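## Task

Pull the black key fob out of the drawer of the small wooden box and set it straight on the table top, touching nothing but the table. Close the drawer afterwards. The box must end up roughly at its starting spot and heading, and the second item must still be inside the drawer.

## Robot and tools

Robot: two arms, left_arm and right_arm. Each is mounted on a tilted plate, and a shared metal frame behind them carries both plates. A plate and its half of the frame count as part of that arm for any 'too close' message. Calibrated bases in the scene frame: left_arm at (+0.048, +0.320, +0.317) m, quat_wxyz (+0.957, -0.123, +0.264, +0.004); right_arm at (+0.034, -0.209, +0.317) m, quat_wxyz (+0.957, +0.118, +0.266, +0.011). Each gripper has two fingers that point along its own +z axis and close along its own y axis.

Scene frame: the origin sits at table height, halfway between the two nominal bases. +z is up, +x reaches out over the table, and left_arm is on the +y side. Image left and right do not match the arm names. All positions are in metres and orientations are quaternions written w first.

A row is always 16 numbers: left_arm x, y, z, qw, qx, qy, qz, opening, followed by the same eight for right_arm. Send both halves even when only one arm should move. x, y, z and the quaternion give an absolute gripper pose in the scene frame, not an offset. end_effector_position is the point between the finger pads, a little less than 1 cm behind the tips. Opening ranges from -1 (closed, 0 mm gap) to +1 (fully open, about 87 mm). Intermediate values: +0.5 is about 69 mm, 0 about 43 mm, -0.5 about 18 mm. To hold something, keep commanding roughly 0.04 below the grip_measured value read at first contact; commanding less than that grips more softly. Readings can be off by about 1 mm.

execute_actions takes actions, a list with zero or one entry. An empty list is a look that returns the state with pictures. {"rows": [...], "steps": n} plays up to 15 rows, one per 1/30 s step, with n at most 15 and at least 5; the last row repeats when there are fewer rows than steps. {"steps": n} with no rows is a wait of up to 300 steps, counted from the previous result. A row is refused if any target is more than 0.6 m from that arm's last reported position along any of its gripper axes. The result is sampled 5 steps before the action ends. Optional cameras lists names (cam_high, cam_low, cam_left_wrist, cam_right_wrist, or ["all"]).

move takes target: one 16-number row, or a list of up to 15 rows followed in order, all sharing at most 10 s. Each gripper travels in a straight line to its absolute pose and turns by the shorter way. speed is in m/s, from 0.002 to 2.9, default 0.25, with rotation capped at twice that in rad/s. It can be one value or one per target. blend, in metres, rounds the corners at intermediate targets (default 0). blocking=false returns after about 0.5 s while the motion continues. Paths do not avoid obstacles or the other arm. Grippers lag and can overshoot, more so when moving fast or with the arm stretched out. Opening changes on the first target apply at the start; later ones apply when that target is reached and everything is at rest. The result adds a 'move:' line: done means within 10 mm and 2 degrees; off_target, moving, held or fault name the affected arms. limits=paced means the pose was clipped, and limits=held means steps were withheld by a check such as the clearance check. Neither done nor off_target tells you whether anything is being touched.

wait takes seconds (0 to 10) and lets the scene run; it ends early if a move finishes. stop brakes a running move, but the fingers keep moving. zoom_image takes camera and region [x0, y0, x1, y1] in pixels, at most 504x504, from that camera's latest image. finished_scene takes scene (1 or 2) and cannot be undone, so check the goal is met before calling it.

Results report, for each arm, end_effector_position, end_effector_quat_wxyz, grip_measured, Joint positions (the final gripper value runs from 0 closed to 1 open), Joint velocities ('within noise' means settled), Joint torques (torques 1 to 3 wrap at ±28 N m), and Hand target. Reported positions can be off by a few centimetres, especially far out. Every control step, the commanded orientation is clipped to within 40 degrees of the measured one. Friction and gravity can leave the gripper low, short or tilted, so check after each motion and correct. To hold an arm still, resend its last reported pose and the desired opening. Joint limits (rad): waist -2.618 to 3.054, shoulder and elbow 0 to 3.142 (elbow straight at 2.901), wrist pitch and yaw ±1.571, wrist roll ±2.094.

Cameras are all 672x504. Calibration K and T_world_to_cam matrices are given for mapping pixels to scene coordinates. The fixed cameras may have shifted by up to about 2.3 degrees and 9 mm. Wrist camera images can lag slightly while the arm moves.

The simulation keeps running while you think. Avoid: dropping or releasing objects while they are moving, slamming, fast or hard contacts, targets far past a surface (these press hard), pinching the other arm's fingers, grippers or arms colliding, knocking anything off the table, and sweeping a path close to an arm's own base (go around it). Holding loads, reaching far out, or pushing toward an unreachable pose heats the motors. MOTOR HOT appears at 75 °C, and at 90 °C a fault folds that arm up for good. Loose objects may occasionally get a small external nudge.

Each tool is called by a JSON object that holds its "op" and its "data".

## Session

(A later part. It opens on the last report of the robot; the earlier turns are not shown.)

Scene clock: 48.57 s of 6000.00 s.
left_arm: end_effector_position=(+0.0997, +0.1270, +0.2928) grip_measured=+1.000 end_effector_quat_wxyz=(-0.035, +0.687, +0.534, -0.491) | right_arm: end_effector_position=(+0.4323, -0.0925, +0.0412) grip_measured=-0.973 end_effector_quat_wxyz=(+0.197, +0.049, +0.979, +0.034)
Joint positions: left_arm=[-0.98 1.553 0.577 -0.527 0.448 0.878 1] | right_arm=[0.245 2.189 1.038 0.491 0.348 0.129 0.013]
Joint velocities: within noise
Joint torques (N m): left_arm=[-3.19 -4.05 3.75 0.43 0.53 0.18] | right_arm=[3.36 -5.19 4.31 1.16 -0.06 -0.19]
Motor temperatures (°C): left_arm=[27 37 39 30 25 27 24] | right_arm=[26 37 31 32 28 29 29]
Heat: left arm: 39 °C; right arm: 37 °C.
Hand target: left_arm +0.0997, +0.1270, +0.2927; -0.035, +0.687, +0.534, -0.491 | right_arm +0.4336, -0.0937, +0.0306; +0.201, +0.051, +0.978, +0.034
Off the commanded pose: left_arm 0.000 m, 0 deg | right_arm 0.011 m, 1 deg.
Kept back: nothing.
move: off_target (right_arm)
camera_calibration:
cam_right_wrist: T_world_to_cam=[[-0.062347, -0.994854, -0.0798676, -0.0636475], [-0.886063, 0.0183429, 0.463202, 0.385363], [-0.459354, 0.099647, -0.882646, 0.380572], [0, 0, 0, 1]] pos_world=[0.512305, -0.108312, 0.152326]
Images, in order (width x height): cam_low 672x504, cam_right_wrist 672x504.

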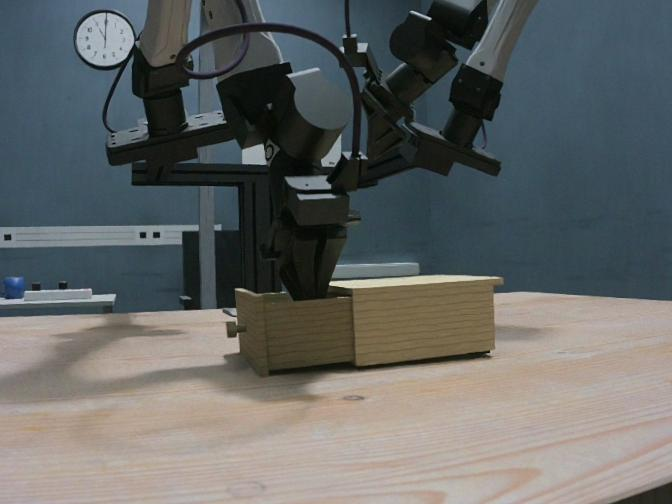

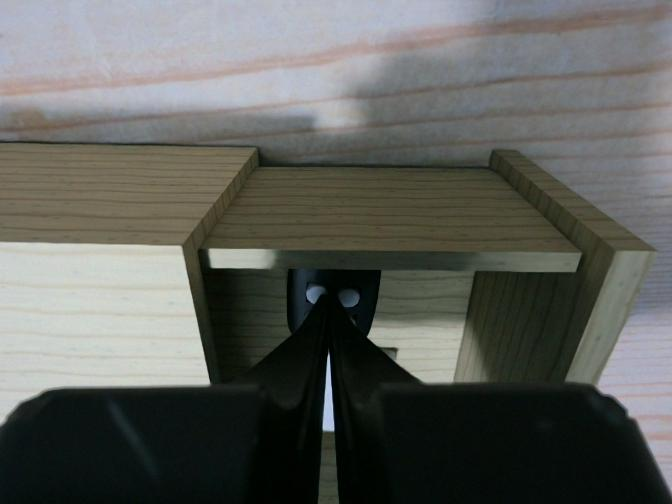

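{"op": "move", "data": {"target": [0.0997, 0.127, 0.2928, -0.035, 0.687, 0.534, -0.491, 1, 0.412, -0.116, 0.029, 0.2009, 0.0514, 0.9777, 0.034, -1], "speed": 0.04, "cameras": ["cam_low", "cam_right_wrist"]}}

Scene clock: 49.87 s of 6000.00 s.
left_arm: end_effector_position=(+0.0997, +0.1270, +0.2928) grip_measured=+1.000 end_effector_quat_wxyz=(-0.035, +0.687, +0.534, -0.491) | right_arm: end_effector_position=(+0.4297, -0.0955, +0.0407) grip_measured=-0.973 end_effector_quat_wxyz=(+0.229, +0.056, +0.970, +0.063)
Joint positions: left_arm=[-0.98 1.553 0.577 -0.527 0.448 0.878 1] | right_arm=[0.216 2.189 0.951 0.657 0.276 0.114 0.013]
Joint velocities: within noise
Joint torques (N m): left_arm=[-3.19 -4.07 3.79 0.42 0.53 0.18] | right_arm=[1.42 -7.47 0.57 0.63 0.2 -0.36]
Motor temperatures (°C): left_arm=[27 37 39 30 25 27 23] | right_arm=[26 37 31 32 28 29 29]
Heat: left arm: 39 °C; right arm: 37 °C.
Hand target: left_arm +0.0997, +0.1270, +0.2927; -0.035, +0.687, +0.534, -0.491 | right_arm +0.4119, -0.1153, +0.0298; +0.201, +0.051, +0.978, +0.035
Off the commanded pose: left_arm 0.000 m, 0 deg | right_arm 0.029 m, 5 deg.
Kept back: nothing.
move: off_target (right_arm)
camera_calibration:
cam_right_wrist: T_world_to_cam=[[-0.0610274, -0.98826, -0.140065, -0.0642698], [-0.915379, -0.000532006, 0.402592, 0.396604], [-0.39794, 0.152782, -0.9046, 0.358833], [0, 0, 0, 1]] pos_world=[0.501915, -0.118127, 0.155929]
Images, in order (width x height): cam_low 672x504, cam_right_wrist 672x504.

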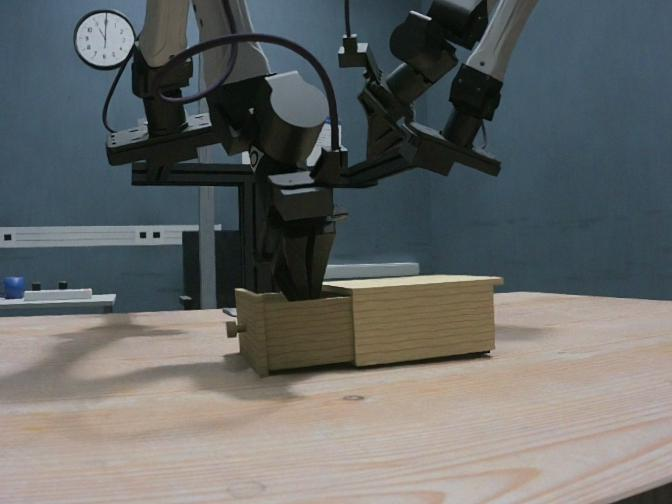

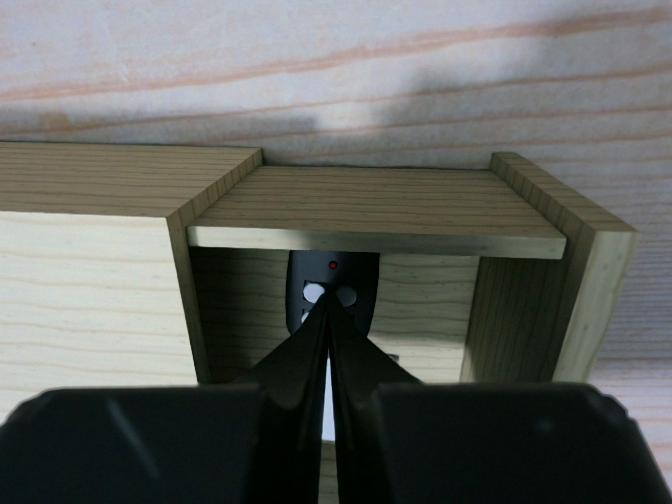

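{"op": "move", "data": {"target": [0.0997, 0.127, 0.2928, -0.035, 0.687, 0.534, -0.491, 1, 0.412, -0.118, 0.037, 0.2009, 0.0514, 0.9777, 0.034, -1], "speed": 0.02, "cameras": ["cam_low", "cam_right_wrist"]}}

Scene clock: 50.87 s of 6000.00 s.
left_arm: end_effector_position=(+0.0997, +0.1270, +0.2928) grip_measured=+1.000 end_effector_quat_wxyz=(-0.035, +0.687, +0.534, -0.491) | right_arm: end_effector_position=(+0.4271, -0.0984, +0.0408) grip_measured=-0.973 end_effector_quat_wxyz=(+0.228, +0.056, +0.970, +0.062)
Joint positions: left_arm=[-0.98 1.553 0.577 -0.527 0.448 0.878 1] | right_arm=[0.212 2.184 0.938 0.664 0.274 0.111 0.013]
Joint velocities: within noise
Joint torques (N m): left_arm=[-3.18 -4.11 3.79 0.44 0.54 0.18] | right_arm=[1.87 -9.29 -0.06 0.41 0.24 -0.34]
Motor temperatures (°C): left_arm=[27 37 39 30 25 27 23] | right_arm=[26 37 31 32 28 29 29]
Heat: left arm: 39 °C; right arm: 37 °C.
Hand target: left_arm +0.0997, +0.1270, +0.2927; -0.035, +0.687, +0.534, -0.491 | right_arm +0.4122, -0.1174, +0.0370; +0.202, +0.051, +0.978, +0.035
Off the commanded pose: left_arm 0.000 m, 0 deg | right_arm 0.025 m, 5 deg.
Kept back: nothing.
move: off_target (right_arm)
camera_calibration:
cam_right_wrist: T_world_to_cam=[[-0.0615175, -0.988565, -0.137678, -0.0671424], [-0.91477, 0.000663464, 0.403975, 0.393987], [-0.399264, 0.150795, -0.90435, 0.358747], [0, 0, 0, 1]] pos_world=[0.499511, -0.120733, 0.156028]
Images, in order (width x height): cam_low 672x504, cam_right_wrist 672x504.

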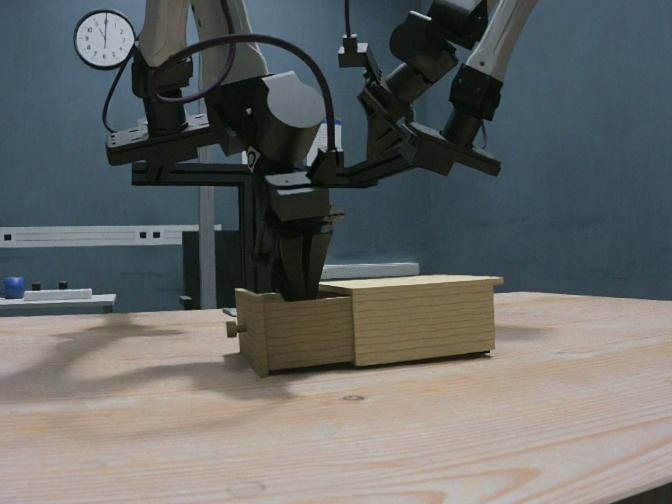

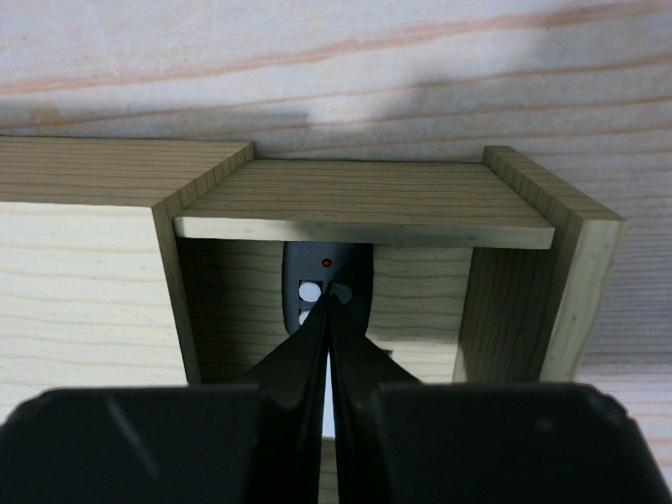

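{"op": "move", "data": {"target": [0.0997, 0.127, 0.2928, -0.035, 0.687, 0.534, -0.491, 1, 0.408, -0.128, 0.039, 0.2009, 0.0514, 0.9777, 0.034, -1], "speed": 0.03, "cameras": ["cam_low", "cam_right_wrist"]}}

Scene clock: 51.87 s of 6000.00 s.
left_arm: end_effector_position=(+0.0997, +0.1270, +0.2928) grip_measured=+1.000 end_effector_quat_wxyz=(-0.035, +0.687, +0.534, -0.491) | right_arm: end_effector_position=(+0.4169, -0.1093, +0.0398) grip_measured=-0.973 end_effector_quat_wxyz=(+0.218, +0.055, +0.973, +0.059)
Joint positions: left_arm=[-0.98 1.553 0.577 -0.527 0.448 0.878 1] | right_arm=[0.188 2.168 0.903 0.665 0.259 0.1 0.013]
Joint velocities: within noise
Joint torques (N m): left_arm=[-3.18 -4.11 3.81 0.42 0.54 0.17] | right_arm=[1.7 -9.44 0.1 0.54 0.19 -0.33]
Motor temperatures (°C): left_arm=[27 37 39 30 25 27 23] | right_arm=[26 37 31 32 28 29 29]
Heat: left arm: 39 °C; right arm: 37 °C.
Hand target: left_arm +0.0997, +0.1270, +0.2927; -0.035, +0.687, +0.534, -0.491 | right_arm +0.4079, -0.1274, +0.0388; +0.201, +0.051, +0.978, +0.034
Off the commanded pose: left_arm 0.000 m, 0 deg | right_arm 0.021 m, 4 deg.
Kept back: nothing.
move: off_target (right_arm)
camera_calibration:
cam_right_wrist: T_world_to_cam=[[-0.0613009, -0.989448, -0.131283, -0.0790643], [-0.906318, 0.0000794555, 0.422596, 0.380653], [-0.418126, 0.144889, -0.896759, 0.362328], [0, 0, 0, 1]] pos_world=[0.491645, -0.130758, 0.153679]
Images, in order (width x height): cam_low 672x504, cam_right_wrist 672x504.

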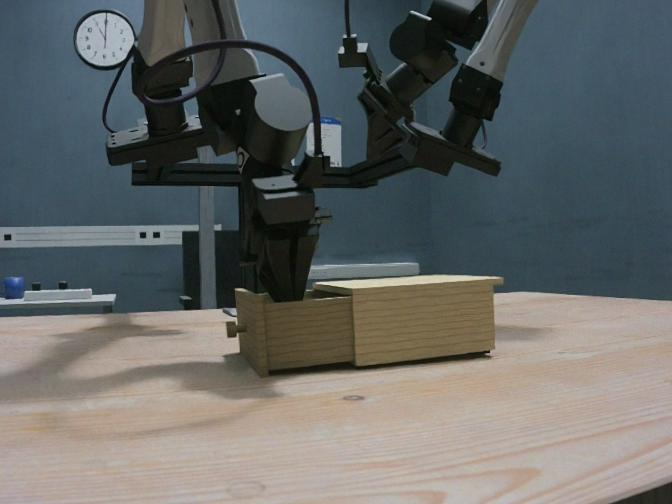

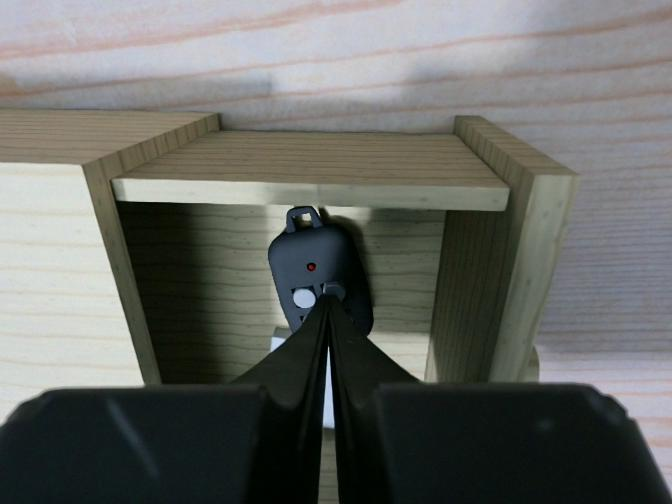

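{"op": "zoom_image", "data": {"camera": "cam_right_wrist", "region": [240, 180, 400, 340]}}

Scaled by 3.150 from the camera's 672x504 image, which has a finer 960x720 frame.

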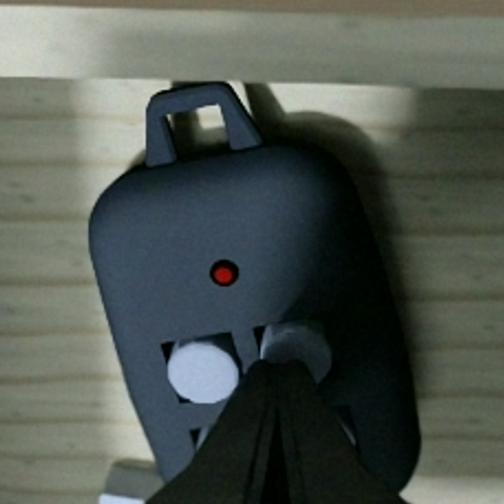

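{"op": "move", "data": {"target": [[0.0997, 0.127, 0.2928, -0.035, 0.687, 0.534, -0.491, 1, 0.41, -0.135, 0.039, 0.2009, 0.0514, 0.9777, 0.034, -1], [0.0997, 0.127, 0.2928, -0.035, 0.687, 0.534, -0.491, 1, 0.412, -0.118, 0.06, 0.2009, 0.0514, 0.9777, 0.034, -1], [0.0997, 0.127, 0.2928, -0.035, 0.687, 0.534, -0.491, 1, 0.405, -0.112, 0.105, 0.2009, 0.0514, 0.9777, 0.034, -0.42]], "speed": [0.03, 0.08, 0.15], "cameras": ["cam_low", "cam_right_wrist"]}}

Scene clock: 57.00 s of 6000.00 s.
left_arm: end_effector_position=(+0.0997, +0.1270, +0.2928) grip_measured=+1.000 end_effector_quat_wxyz=(-0.035, +0.687, +0.534, -0.491) | right_arm: end_effector_position=(+0.3982, -0.1121, +0.0945) grip_measured=-0.420 end_effector_quat_wxyz=(+0.188, +0.044, +0.980, +0.034)
Joint positions: left_arm=[-0.98 1.553 0.577 -0.527 0.448 0.878 1] | right_arm=[0.263 1.936 0.806 0.448 0.359 0.139 0.29]
Joint velocities: within noise
Joint torques (N m): left_arm=[-3.21 -4.08 3.75 0.43 0.54 0.18] | right_arm=[4.81 -9.88 1.8 0.84 0.11 -0.03]
Motor temperatures (°C): left_arm=[27 37 39 30 25 27 23] | right_arm=[26 38 31 32 28 29 29]
Heat: left arm: 39 °C; right arm: 38 °C.
Hand target: left_arm +0.0997, +0.1270, +0.2927; -0.035, +0.687, +0.534, -0.491 | right_arm +0.4050, -0.1120, +0.1046; +0.201, +0.051, +0.978, +0.034
Off the commanded pose: left_arm 0.000 m, 0 deg | right_arm 0.012 m, 2 deg.
Kept back: nothing.
move: off_target (right_arm); target 3's new opening was sent with right_arm's hand 0.012 m and 2 deg from that target
camera_calibration:
cam_right_wrist: T_world_to_cam=[[-0.0541465, -0.995506, -0.0776914, -0.0844937], [-0.878195, 0.0104469, 0.478189, 0.325337], [-0.475228, 0.0941205, -0.874814, 0.418965], [0, 0, 0, 1]] pos_world=[0.480238, -0.126946, 0.204379]
Images, in order (width x height): cam_low 672x504, cam_right_wrist 672x504.

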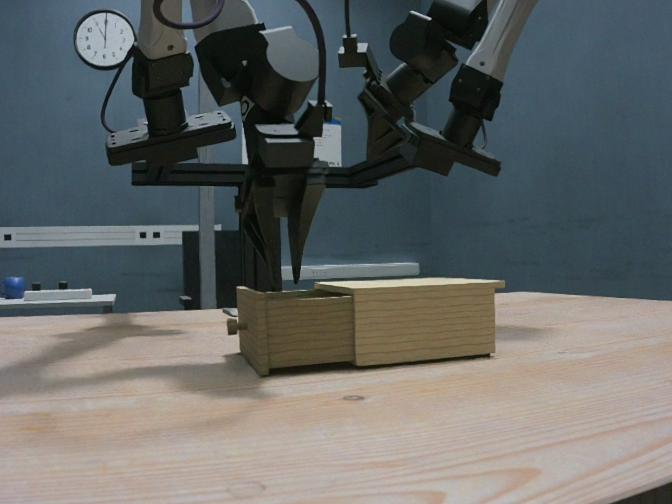

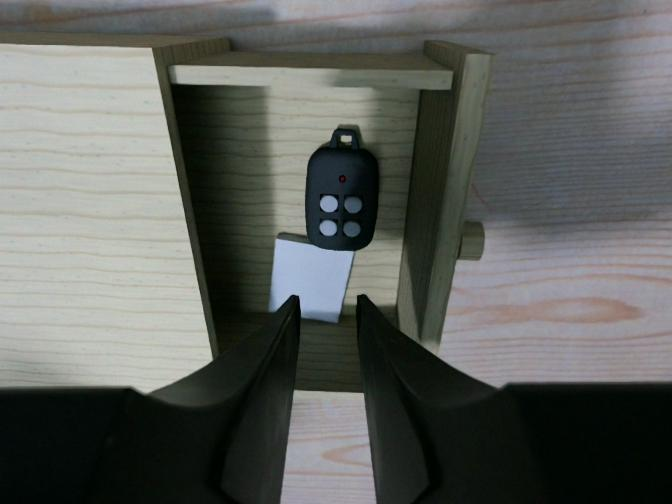

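{"op": "zoom_image", "data": {"camera": "cam_right_wrist", "region": [150, 20, 510, 390]}}

{"op": "zoom_image", "data": {"camera": "cam_right_wrist", "region": [290, 110, 400, 260]}}

Scaled by 1.362 from the camera's 672x504 image, which has a finer 960x720 frame.

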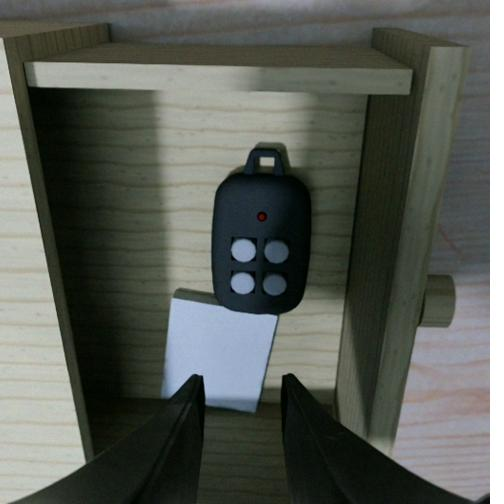

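Scaled by 3.360 from the camera's 672x504 image, which has a finer 960x720 frame.

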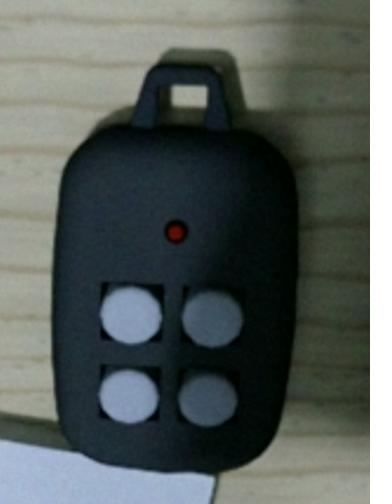

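{"op": "move", "data": {"target": [[0.0997, 0.127, 0.2928, -0.035, 0.687, 0.534, -0.491, 1, 0.4125, -0.114, 0.055, 0.2009, 0.0514, 0.9777, 0.034, -1], [0.0997, 0.127, 0.2928, -0.035, 0.687, 0.534, -0.491, 1, 0.4125, -0.114, 0.0355, 0.2009, 0.0514, 0.9777, 0.034, -1], [0.0997, 0.127, 0.2928, -0.035, 0.687, 0.534, -0.491, 1, 0.382, -0.110, 0.0355, 0.2009, 0.0514, 0.9777, 0.034, -1]], "speed": [0.08, 0.04, 0.03], "cameras": ["cam_low", "cam_right_wrist"]}}

Scene clock: 61.87 s of 6000.00 s.
left_arm: end_effector_position=(+0.0997, +0.1270, +0.2928) grip_measured=+1.000 end_effector_quat_wxyz=(-0.035, +0.687, +0.534, -0.491) | right_arm: end_effector_position=(+0.3843, -0.1138, +0.0378) grip_measured=-0.973 end_effector_quat_wxyz=(+0.197, +0.050, +0.978, +0.034)
Joint positions: left_arm=[-0.98 1.553 0.577 -0.527 0.448 0.878 1] | right_arm=[0.208 2.169 0.822 0.696 0.319 0.108 0.013]
Joint velocities: within noise
Joint torques (N m): left_arm=[-3.19 -4.07 3.79 0.44 0.54 0.18] | right_arm=[4.93 -5.96 0.77 1.05 0.09 -0.11]
Motor temperatures (°C): left_arm=[27 37 39 30 25 27 23] | right_arm=[26 38 31 32 28 29 29]
Heat: left arm: 39 °C; right arm: 38 °C.
Hand target: left_arm +0.0997, +0.1270, +0.2927; -0.035, +0.687, +0.534, -0.491 | right_arm +0.3821, -0.1101, +0.0356; +0.201, +0.051, +0.978, +0.034
Off the commanded pose: left_arm 0.000 m, 0 deg | right_arm 0.005 m, 0 deg.
Kept back: nothing.
move: done
camera_calibration:
cam_right_wrist: T_world_to_cam=[[-0.065388, -0.994611, -0.080457, -0.0867565], [-0.886298, 0.0208425, 0.462646, 0.34519], [-0.458476, 0.10156, -0.882884, 0.357585], [0, 0, 0, 1]] pos_world=[0.464212, -0.1298, 0.149025]
Images, in order (width x height): cam_low 672x504, cam_right_wrist 672x504.

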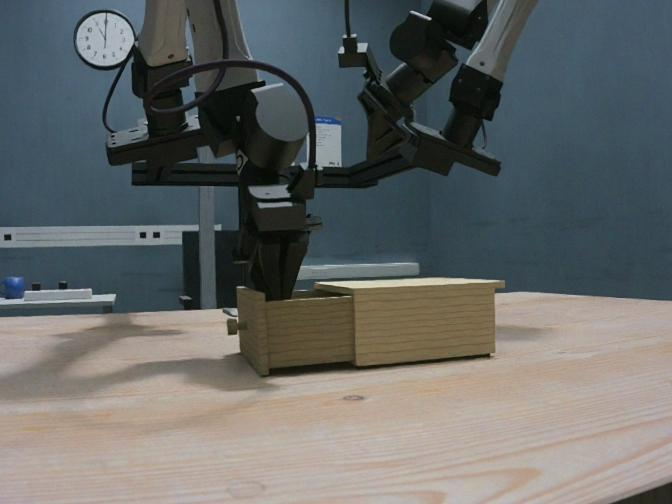

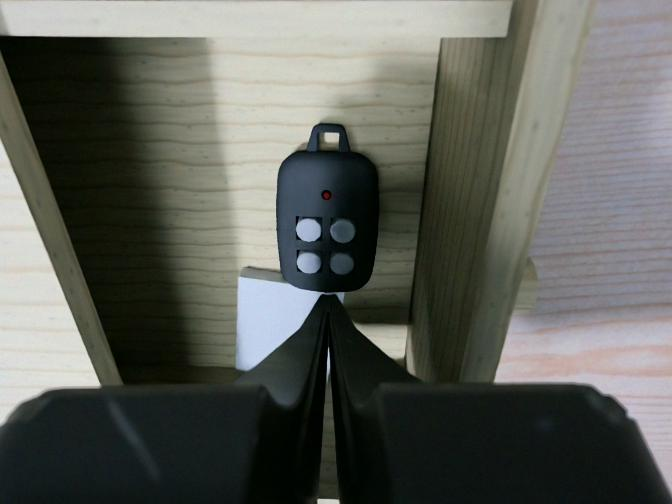

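{"op": "move", "data": {"target": [[0.0997, 0.127, 0.2928, -0.035, 0.687, 0.534, -0.491, 1, 0.392, -0.111, 0.06, 0.2009, 0.0514, 0.9777, 0.034, -1], [0.0997, 0.127, 0.2928, -0.035, 0.687, 0.534, -0.491, 1, 0.450, -0.108, 0.098, 0.0151, 0.0427, 0.9975, -0.053, -0.5]], "speed": [0.08, 0.2], "cameras": ["cam_low", "cam_right_wrist"]}}

Scene clock: 65.93 s of 6000.00 s.
left_arm: end_effector_position=(+0.0997, +0.1270, +0.2928) grip_measured=+1.000 end_effector_quat_wxyz=(-0.035, +0.687, +0.534, -0.491) | right_arm: end_effector_position=(+0.4470, -0.1147, +0.0995) grip_measured=-0.500 end_effector_quat_wxyz=(+0.012, +0.043, +0.998, -0.050)
Joint positions: left_arm=[-0.98 1.553 0.577 -0.527 0.448 0.878 1] | right_arm=[0.27 2.156 1.527 -0.47 0.47 0.29 0.25]
Joint velocities: within noise
Joint torques (N m): left_arm=[-3.18 -4.1 3.77 0.43 0.53 0.17] | right_arm=[6.42 -8.08 7.15 0.11 0.2 0.01]
Motor temperatures (°C): left_arm=[27 37 39 30 25 27 23] | right_arm=[26 38 31 32 28 29 29]
Heat: left arm: 39 °C; right arm: 38 °C.
Hand target: left_arm +0.0997, +0.1270, +0.2927; -0.035, +0.687, +0.534, -0.491 | right_arm +0.4499, -0.1080, +0.0982; +0.015, +0.043, +0.998, -0.053
Off the commanded pose: left_arm 0.000 m, 0 deg | right_arm 0.007 m, 0 deg.
Kept back: nothing.
move: done
camera_calibration:
cam_right_wrist: T_world_to_cam=[[-0.0665664, -0.992923, 0.0983513, -0.0957019], [-0.652181, 0.117897, 0.748839, 0.25021], [-0.755135, -0.0142953, -0.655413, 0.537544], [0, 0, 0, 1]] pos_world=[0.56273, -0.116839, 0.174359]
Images, in order (width x height): cam_low 672x504, cam_right_wrist 672x504.

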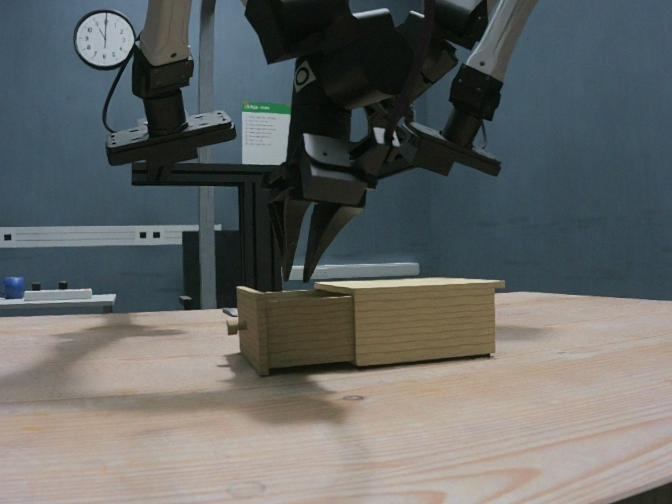

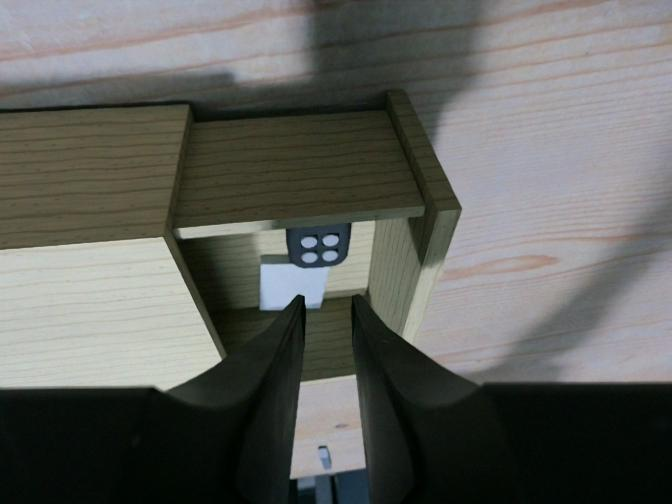

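{"op": "move", "data": {"target": [0.0997, 0.127, 0.2928, -0.035, 0.687, 0.534, -0.491, 1, 0.445, -0.1065, 0.053, 0.0151, 0.0427, 0.9975, -0.053, -0.5], "speed": 0.08, "cameras": ["cam_low", "cam_right_wrist"]}}

Scene clock: 67.37 s of 6000.00 s.
left_arm: end_effector_position=(+0.0997, +0.1270, +0.2928) grip_measured=+1.000 end_effector_quat_wxyz=(-0.035, +0.687, +0.534, -0.491) | right_arm: end_effector_position=(+0.4386, -0.1043, +0.0601) grip_measured=-0.500 end_effector_quat_wxyz=(+0.008, +0.038, +0.998, -0.053)
Joint positions: left_arm=[-0.98 1.553 0.577 -0.527 0.448 0.878 1] | right_arm=[0.264 2.274 1.557 -0.389 0.47 0.277 0.25]
Joint velocities: within noise
Joint torques (N m): left_arm=[-3.21 -4.12 3.77 0.44 0.53 0.17] | right_arm=[4.08 -8.24 6.06 0.37 0.06 -0.22]
Motor temperatures (°C): left_arm=[27 37 39 30 25 27 23] | right_arm=[26 38 31 32 28 29 29]
Heat: left arm: 39 °C; right arm: 38 °C.
Hand target: left_arm +0.0997, +0.1270, +0.2927; -0.035, +0.687, +0.534, -0.491 | right_arm +0.4449, -0.1066, +0.0533; +0.015, +0.043, +0.998, -0.053
Off the commanded pose: left_arm 0.000 m, 0 deg | right_arm 0.010 m, 1 deg.
Kept back: nothing.
move: done
camera_calibration:
cam_right_wrist: T_world_to_cam=[[-0.0554194, -0.993118, 0.103172, -0.0872229], [-0.646554, 0.114435, 0.754237, 0.269855], [-0.760853, -0.0249066, -0.648446, 0.50648], [0, 0, 0, 1]] pos_world=[0.554998, -0.104889, 0.133889]
Images, in order (width x height): cam_low 672x504, cam_right_wrist 672x504.

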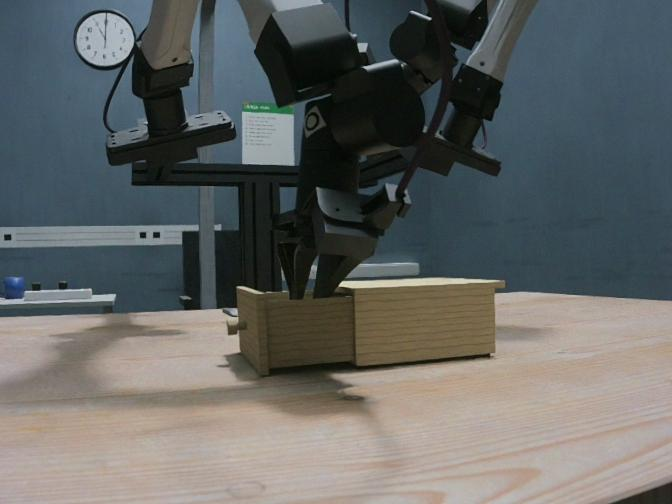

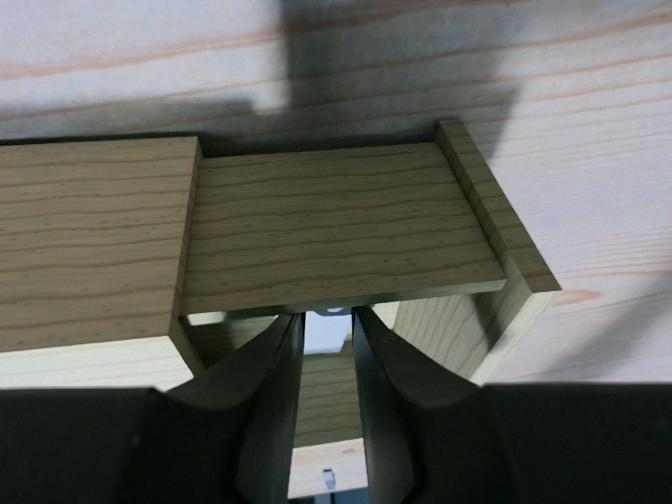

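{"op": "move", "data": {"target": [0.0997, 0.127, 0.2928, -0.035, 0.687, 0.534, -0.491, 1, 0.4475, -0.1185, 0.043, 0.0151, 0.0427, 0.9975, -0.053, -0.5], "speed": 0.06, "cameras": ["cam_low", "cam_right_wrist"]}}

Scene clock: 68.37 s of 6000.00 s.
left_arm: end_effector_position=(+0.0997, +0.1270, +0.2928) grip_measured=+1.000 end_effector_quat_wxyz=(-0.035, +0.687, +0.534, -0.491) | right_arm: end_effector_position=(+0.4377, -0.1155, +0.0520) grip_measured=-0.500 end_effector_quat_wxyz=(+0.003, +0.033, +0.998, -0.054)
Joint positions: left_arm=[-0.98 1.553 0.577 -0.527 0.448 0.878 1] | right_arm=[0.236 2.285 1.557 -0.376 0.458 0.245 0.25]
Joint velocities: within noise
Joint torques (N m): left_arm=[-3.18 -4.07 3.77 0.44 0.53 0.17] | right_arm=[3.56 -7.86 6.32 0.47 0.07 -0.14]
Motor temperatures (°C): left_arm=[27 37 39 30 25 27 23] | right_arm=[26 38 31 32 28 29 29]
Heat: left arm: 39 °C; right arm: 38 °C.
Hand target: left_arm +0.0997, +0.1270, +0.2927; -0.035, +0.687, +0.534, -0.491 | right_arm +0.4471, -0.1188, +0.0435; +0.015, +0.043, +0.998, -0.053
Off the commanded pose: left_arm 0.000 m, 0 deg | right_arm 0.014 m, 2 deg.
Kept back: nothing.
move: off_target (right_arm)
camera_calibration:
cam_right_wrist: T_world_to_cam=[[-0.0462195, -0.993304, 0.10588, -0.101806], [-0.639312, 0.110856, 0.760915, 0.272651], [-0.767557, -0.0325211, -0.640155, 0.501935], [0, 0, 0, 1]] pos_world=[0.554868, -0.115026, 0.124631]
Images, in order (width x height): cam_low 672x504, cam_right_wrist 672x504.

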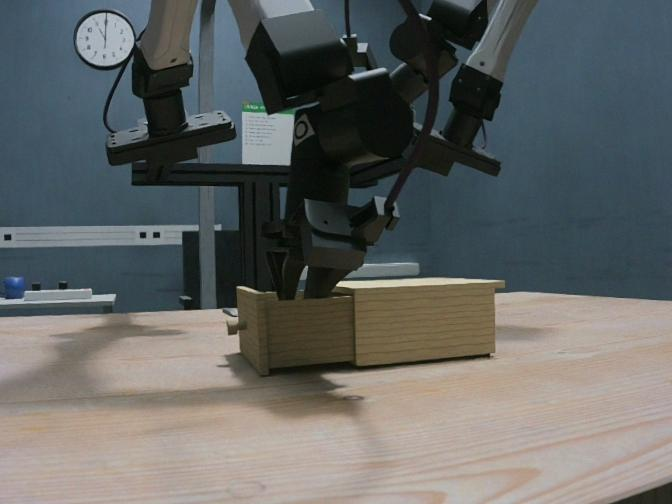

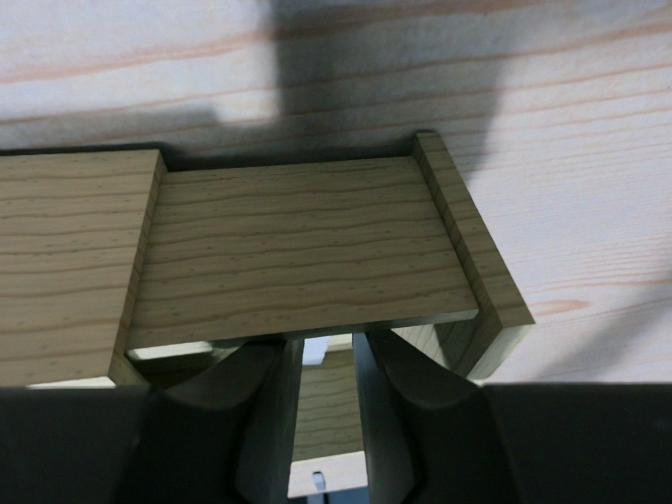

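{"op": "move", "data": {"target": [0.0997, 0.127, 0.2928, -0.035, 0.687, 0.534, -0.491, 1, 0.4535, -0.1185, 0.030, 0.0151, 0.0427, 0.9975, -0.053, -0.5], "speed": 0.06, "cameras": ["cam_low", "cam_right_wrist"]}}

Scene clock: 69.40 s of 6000.00 s.
left_arm: end_effector_position=(+0.0997, +0.1270, +0.2928) grip_measured=+1.000 end_effector_quat_wxyz=(-0.035, +0.687, +0.534, -0.491) | right_arm: end_effector_position=(+0.4370, -0.1153, +0.0462) grip_measured=-0.500 end_effector_quat_wxyz=(-0.010, +0.021, +0.998, -0.055)
Joint positions: left_arm=[-0.98 1.553 0.577 -0.527 0.448 0.878 1] | right_arm=[0.232 2.32 1.604 -0.414 0.453 0.227 0.25]
Joint velocities: within noise
Joint torques (N m): left_arm=[-3.22 -4.08 3.79 0.43 0.53 0.17] | right_arm=[2.91 -7.05 6.84 0.77 0.05 -0.14]
Motor temperatures (°C): left_arm=[27 37 39 30 25 27 23] | right_arm=[26 38 31 31 28 29 29]
Heat: left arm: 39 °C; right arm: 38 °C.
Hand target: left_arm +0.0997, +0.1270, +0.2927; -0.035, +0.687, +0.534, -0.491 | right_arm +0.4526, -0.1194, +0.0316; +0.015, +0.042, +0.998, -0.053
Off the commanded pose: left_arm 0.000 m, 0 deg | right_arm 0.023 m, 4 deg.
Kept back: nothing.
move: off_target (right_arm)
camera_calibration:
cam_right_wrist: T_world_to_cam=[[-0.0209515, -0.993959, 0.107733, -0.112141], [-0.620704, 0.0974063, 0.777971, 0.266191], [-0.783765, -0.0505707, -0.618995, 0.501701], [0, 0, 0, 1]] pos_world=[0.556092, -0.112021, 0.115543]
Images, in order (width x height): cam_low 672x504, cam_right_wrist 672x504.

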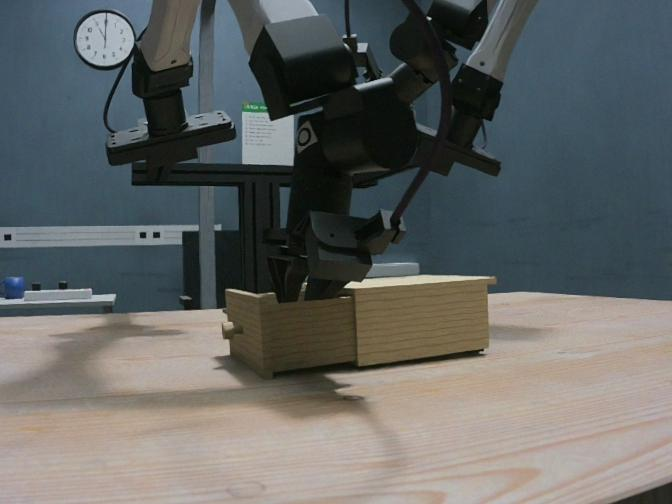

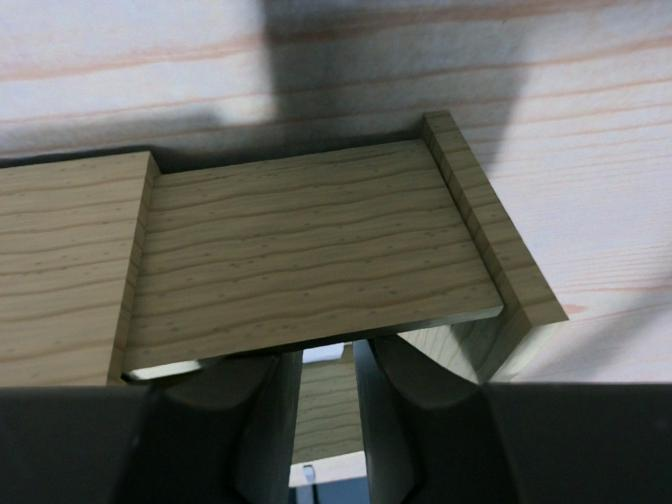

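{"op": "move", "data": {"target": [[0.0997, 0.127, 0.2928, -0.035, 0.687, 0.534, -0.491, 1, 0.436, -0.1145, 0.06, 0.0151, 0.0427, 0.9975, -0.053, -0.5], [0.0997, 0.127, 0.2928, -0.035, 0.687, 0.534, -0.491, 1, 0.425, -0.117, 0.145, 0.2009, 0.0514, 0.9777, 0.034, -0.5]], "speed": [0.08, 0.2]}}

Scene clock: 71.83 s of 6000.00 s.
left_arm: end_effector_position=(+0.0997, +0.1270, +0.2928) grip_measured=+1.000 end_effector_quat_wxyz=(-0.035, +0.687, +0.534, -0.491) | right_arm: end_effector_position=(+0.4128, -0.1214, +0.1322) grip_measured=-0.500 end_effector_quat_wxyz=(+0.176, +0.050, +0.983, +0.022)
Joint positions: left_arm=[-0.98 1.553 0.577 -0.527 0.448 0.878 1] | right_arm=[0.279 1.797 0.859 0.221 0.395 0.169 0.25]
Joint velocities: within noise
Joint torques (N m): left_arm=[-3.22 -4.08 3.73 0.43 0.54 0.2] | right_arm=[4.83 -10.13 2.95 0.99 -0.08 -0.26]
Motor temperatures (°C): left_arm=[27 37 39 30 25 27 23] | right_arm=[26 38 31 31 28 29 29]
Heat: left arm: 39 °C; right arm: 38 °C.
Hand target: left_arm +0.0997, +0.1270, +0.2927; -0.035, +0.687, +0.534, -0.491 | right_arm +0.4250, -0.1171, +0.1449; +0.201, +0.052, +0.978, +0.034
Off the commanded pose: left_arm 0.000 m, 0 deg | right_arm 0.018 m, 3 deg.
Kept back: nothing.
move: off_target (right_arm)
camera_calibration:
cam_right_wrist: T_world_to_cam=[[-0.0714716, -0.995891, -0.0556102, -0.0858912], [-0.864763, 0.0340841, 0.501023, 0.314566], [-0.497069, 0.0838985, -0.863646, 0.465943], [0, 0, 0, 1]] pos_world=[0.497492, -0.135352, 0.240029]

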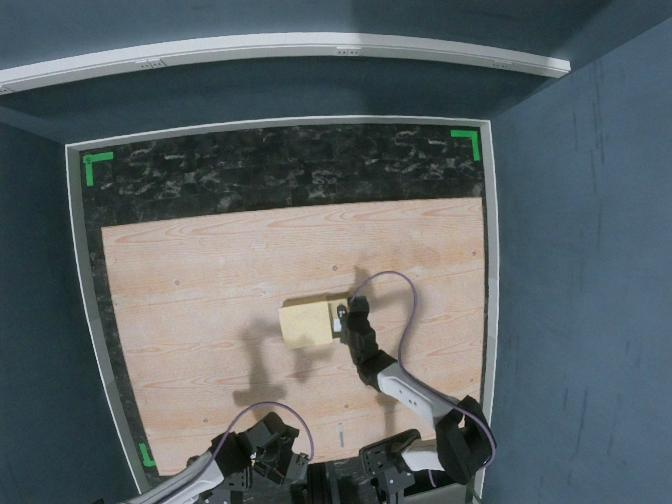

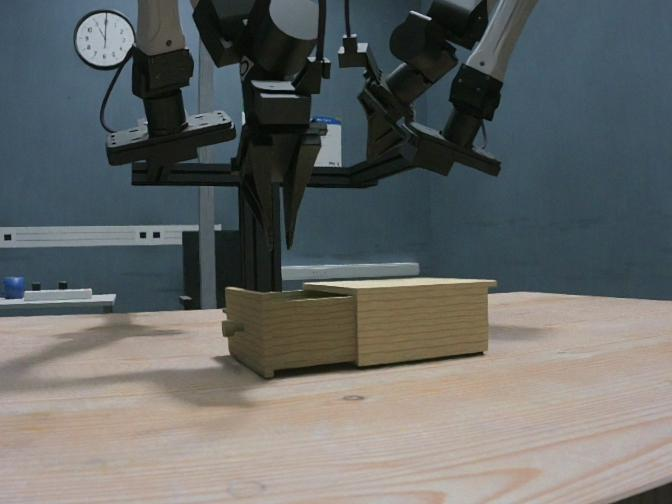

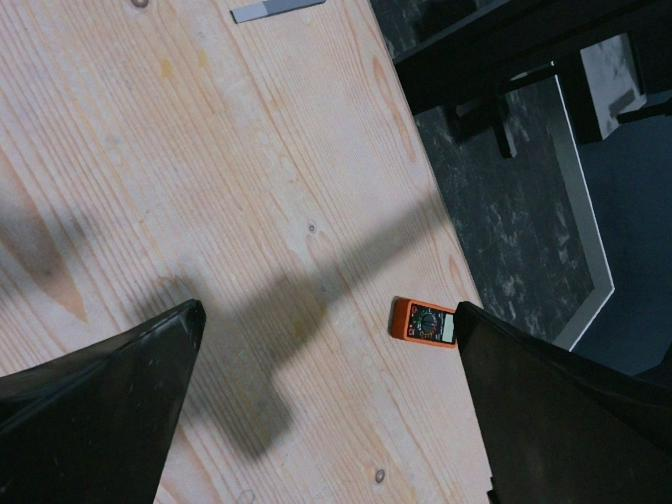

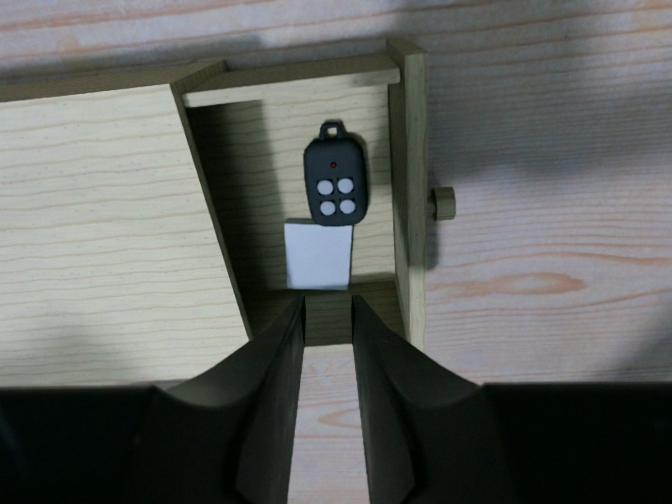

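{"op": "zoom_image", "data": {"camera": "cam_low", "region": [200, 50, 370, 260]}}

{"op": "zoom_image", "data": {"camera": "cam_high", "region": [260, 250, 400, 370]}}

{"op": "zoom_image", "data": {"camera": "cam_low", "region": [340, 90, 520, 200]}}

Scaled by 2.400 from the camera's 672x504 image, which has a finer 960x720 frame.

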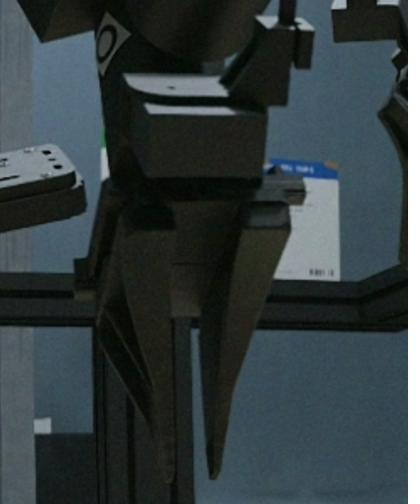

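Scaled by 3.600 from the camera's 672x504 image, which has a finer 960x720 frame.

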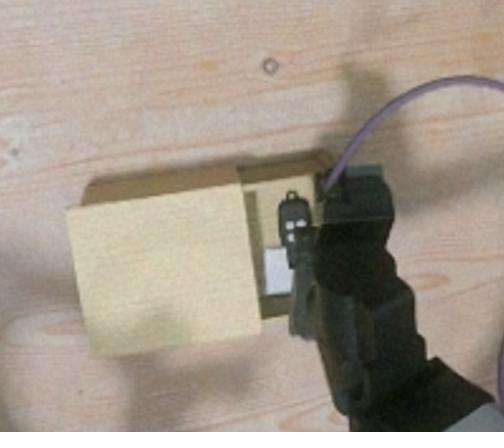

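Scaled by 2.800 from the camera's 672x504 image, which has a finer 960x720 frame.

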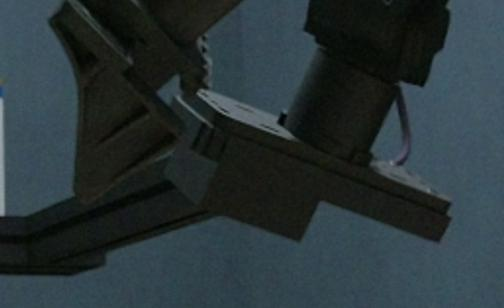

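{"op": "zoom_image", "data": {"camera": "cam_right_wrist", "region": [150, 270, 510, 504]}}

Scaled by 1.400 from the camera's 672x504 image, which has a finer 960x720 frame.

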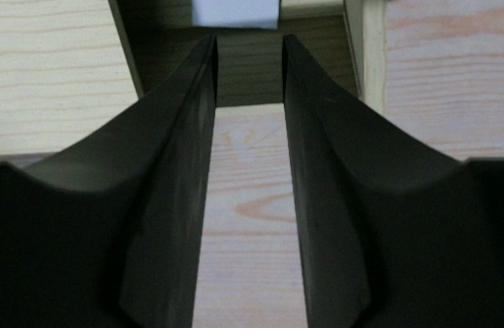

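{"op": "zoom_image", "data": {"camera": "cam_right_wrist", "region": [140, 20, 480, 360]}}

Scaled by 1.482 from the camera's 672x504 image, which has a finer 960x720 frame.

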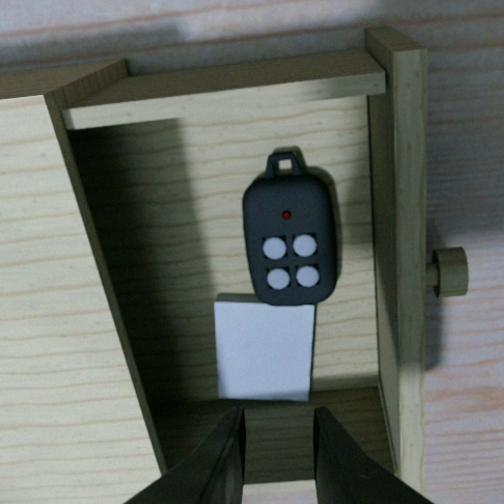

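{"op": "move", "data": {"target": [0.0997, 0.127, 0.2928, -0.035, 0.687, 0.534, -0.491, 1, 0.438, -0.1175, 0.083, 0.2758, -0.0174, 0.961, -0.0132, -0.5], "speed": 0.12, "cameras": ["cam_low", "cam_right_wrist"]}}

Scene clock: 78.53 s of 6000.00 s.
left_arm: end_effector_position=(+0.0997, +0.1270, +0.2928) grip_measured=+1.000 end_effector_quat_wxyz=(-0.035, +0.687, +0.534, -0.491) | right_arm: end_effector_position=(+0.4382, -0.1127, +0.0876) grip_measured=-0.500 end_effector_quat_wxyz=(+0.273, -0.019, +0.962, -0.004)
Joint positions: left_arm=[-0.98 1.553 0.577 -0.527 0.448 0.878 1] | right_arm=[0.279 2.036 0.842 0.693 0.421 -0.066 0.25]
Joint velocities: within noise
Joint torques (N m): left_arm=[-3.21 -4.05 3.78 0.41 0.54 0.17] | right_arm=[3.44 -6.19 2.45 1.29 0.13 -0.22]
Motor temperatures (°C): left_arm=[27 37 39 29 25 27 23] | right_arm=[26 39 31 32 28 29 29]
Heat: left arm: 39 °C; right arm: 39 °C.
Hand target: left_arm +0.0997, +0.1270, +0.2927; -0.035, +0.687, +0.534, -0.491 | right_arm +0.4379, -0.1175, +0.0831; +0.275, -0.017, +0.961, -0.013
Off the commanded pose: left_arm 0.000 m, 0 deg | right_arm 0.007 m, 1 deg.
Kept back: nothing.
move: done
camera_calibration:
cam_right_wrist: T_world_to_cam=[[0.053406, -0.998192, 0.0275743, -0.140131], [-0.94661, -0.0418158, 0.319659, 0.401802], [-0.317928, -0.0431738, -0.947131, 0.353864], [0, 0, 0, 1]] pos_world=[0.500337, -0.107798, 0.21058]
Images, in order (width x height): cam_low 672x504, cam_right_wrist 672x504.

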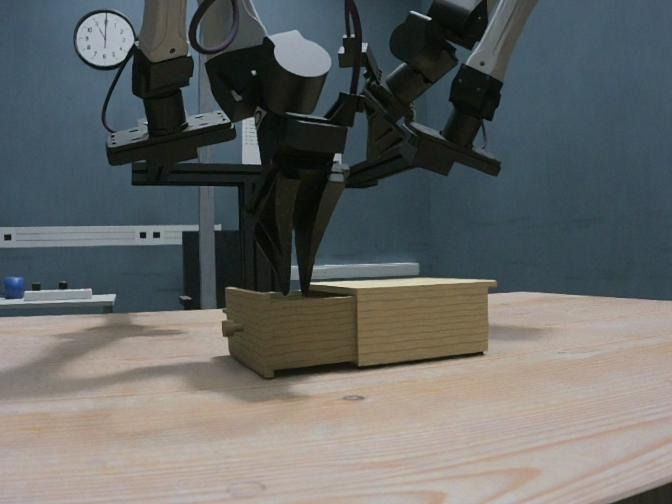

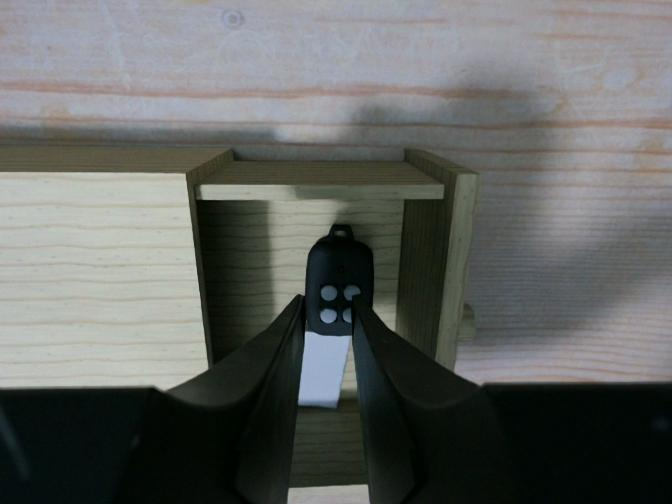

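{"op": "move", "data": {"target": [0.0997, 0.127, 0.2928, -0.035, 0.687, 0.534, -0.491, 1, 0.443, -0.1215, 0.046, 0.2758, -0.0174, 0.961, -0.0132, -0.5], "speed": 0.08, "cameras": ["cam_low", "cam_right_wrist"]}}

Scene clock: 79.80 s of 6000.00 s.
left_arm: end_effector_position=(+0.0997, +0.1270, +0.2928) grip_measured=+1.000 end_effector_quat_wxyz=(-0.035, +0.687, +0.534, -0.491) | right_arm: end_effector_position=(+0.4382, -0.1196, +0.0499) grip_measured=-0.500 end_effector_quat_wxyz=(+0.268, -0.019, +0.963, -0.013)
Joint positions: left_arm=[-0.98 1.553 0.577 -0.527 0.448 0.878 1] | right_arm=[0.233 2.177 0.909 0.766 0.399 -0.091 0.25]
Joint velocities: within noise
Joint torques (N m): left_arm=[-3.22 -4.08 3.79 0.43 0.53 0.18] | right_arm=[3.22 -6.48 3 1.36 -0.11 -0.21]
Motor temperatures (°C): left_arm=[27 37 39 29 25 27 23] | right_arm=[26 39 31 32 28 29 29]
Heat: left arm: 39 °C; right arm: 39 °C.
Hand target: left_arm +0.0997, +0.1270, +0.2927; -0.035, +0.687, +0.534, -0.491 | right_arm +0.4429, -0.1215, +0.0462; +0.276, -0.017, +0.961, -0.013
Off the commanded pose: left_arm 0.000 m, 0 deg | right_arm 0.006 m, 1 deg.
Kept back: nothing.
move: done
camera_calibration:
cam_right_wrist: T_world_to_cam=[[0.0487311, -0.997779, 0.0454187, -0.144762], [-0.943448, -0.0310531, 0.330064, 0.412905], [-0.32792, -0.0589345, -0.942865, 0.320192], [0, 0, 0, 1]] pos_world=[0.501606, -0.112748, 0.172188]
Images, in order (width x height): cam_low 672x504, cam_right_wrist 672x504.

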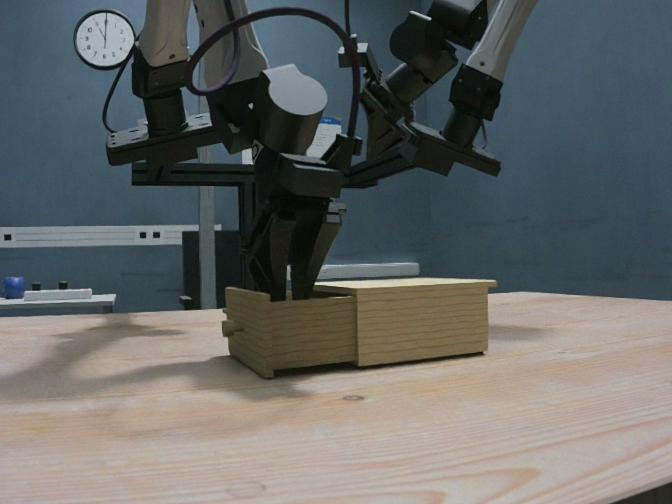

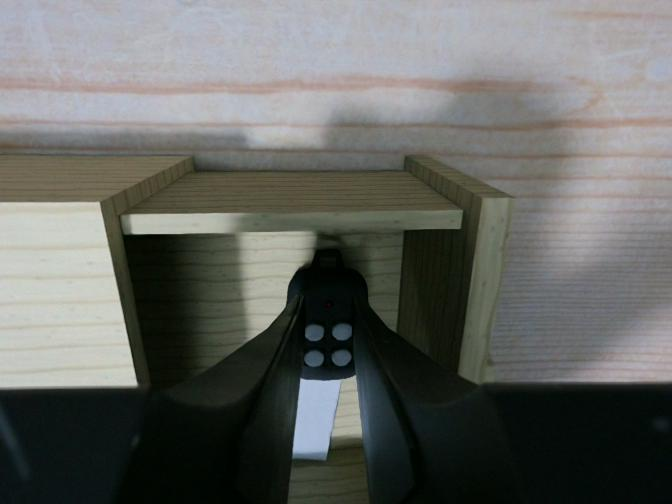

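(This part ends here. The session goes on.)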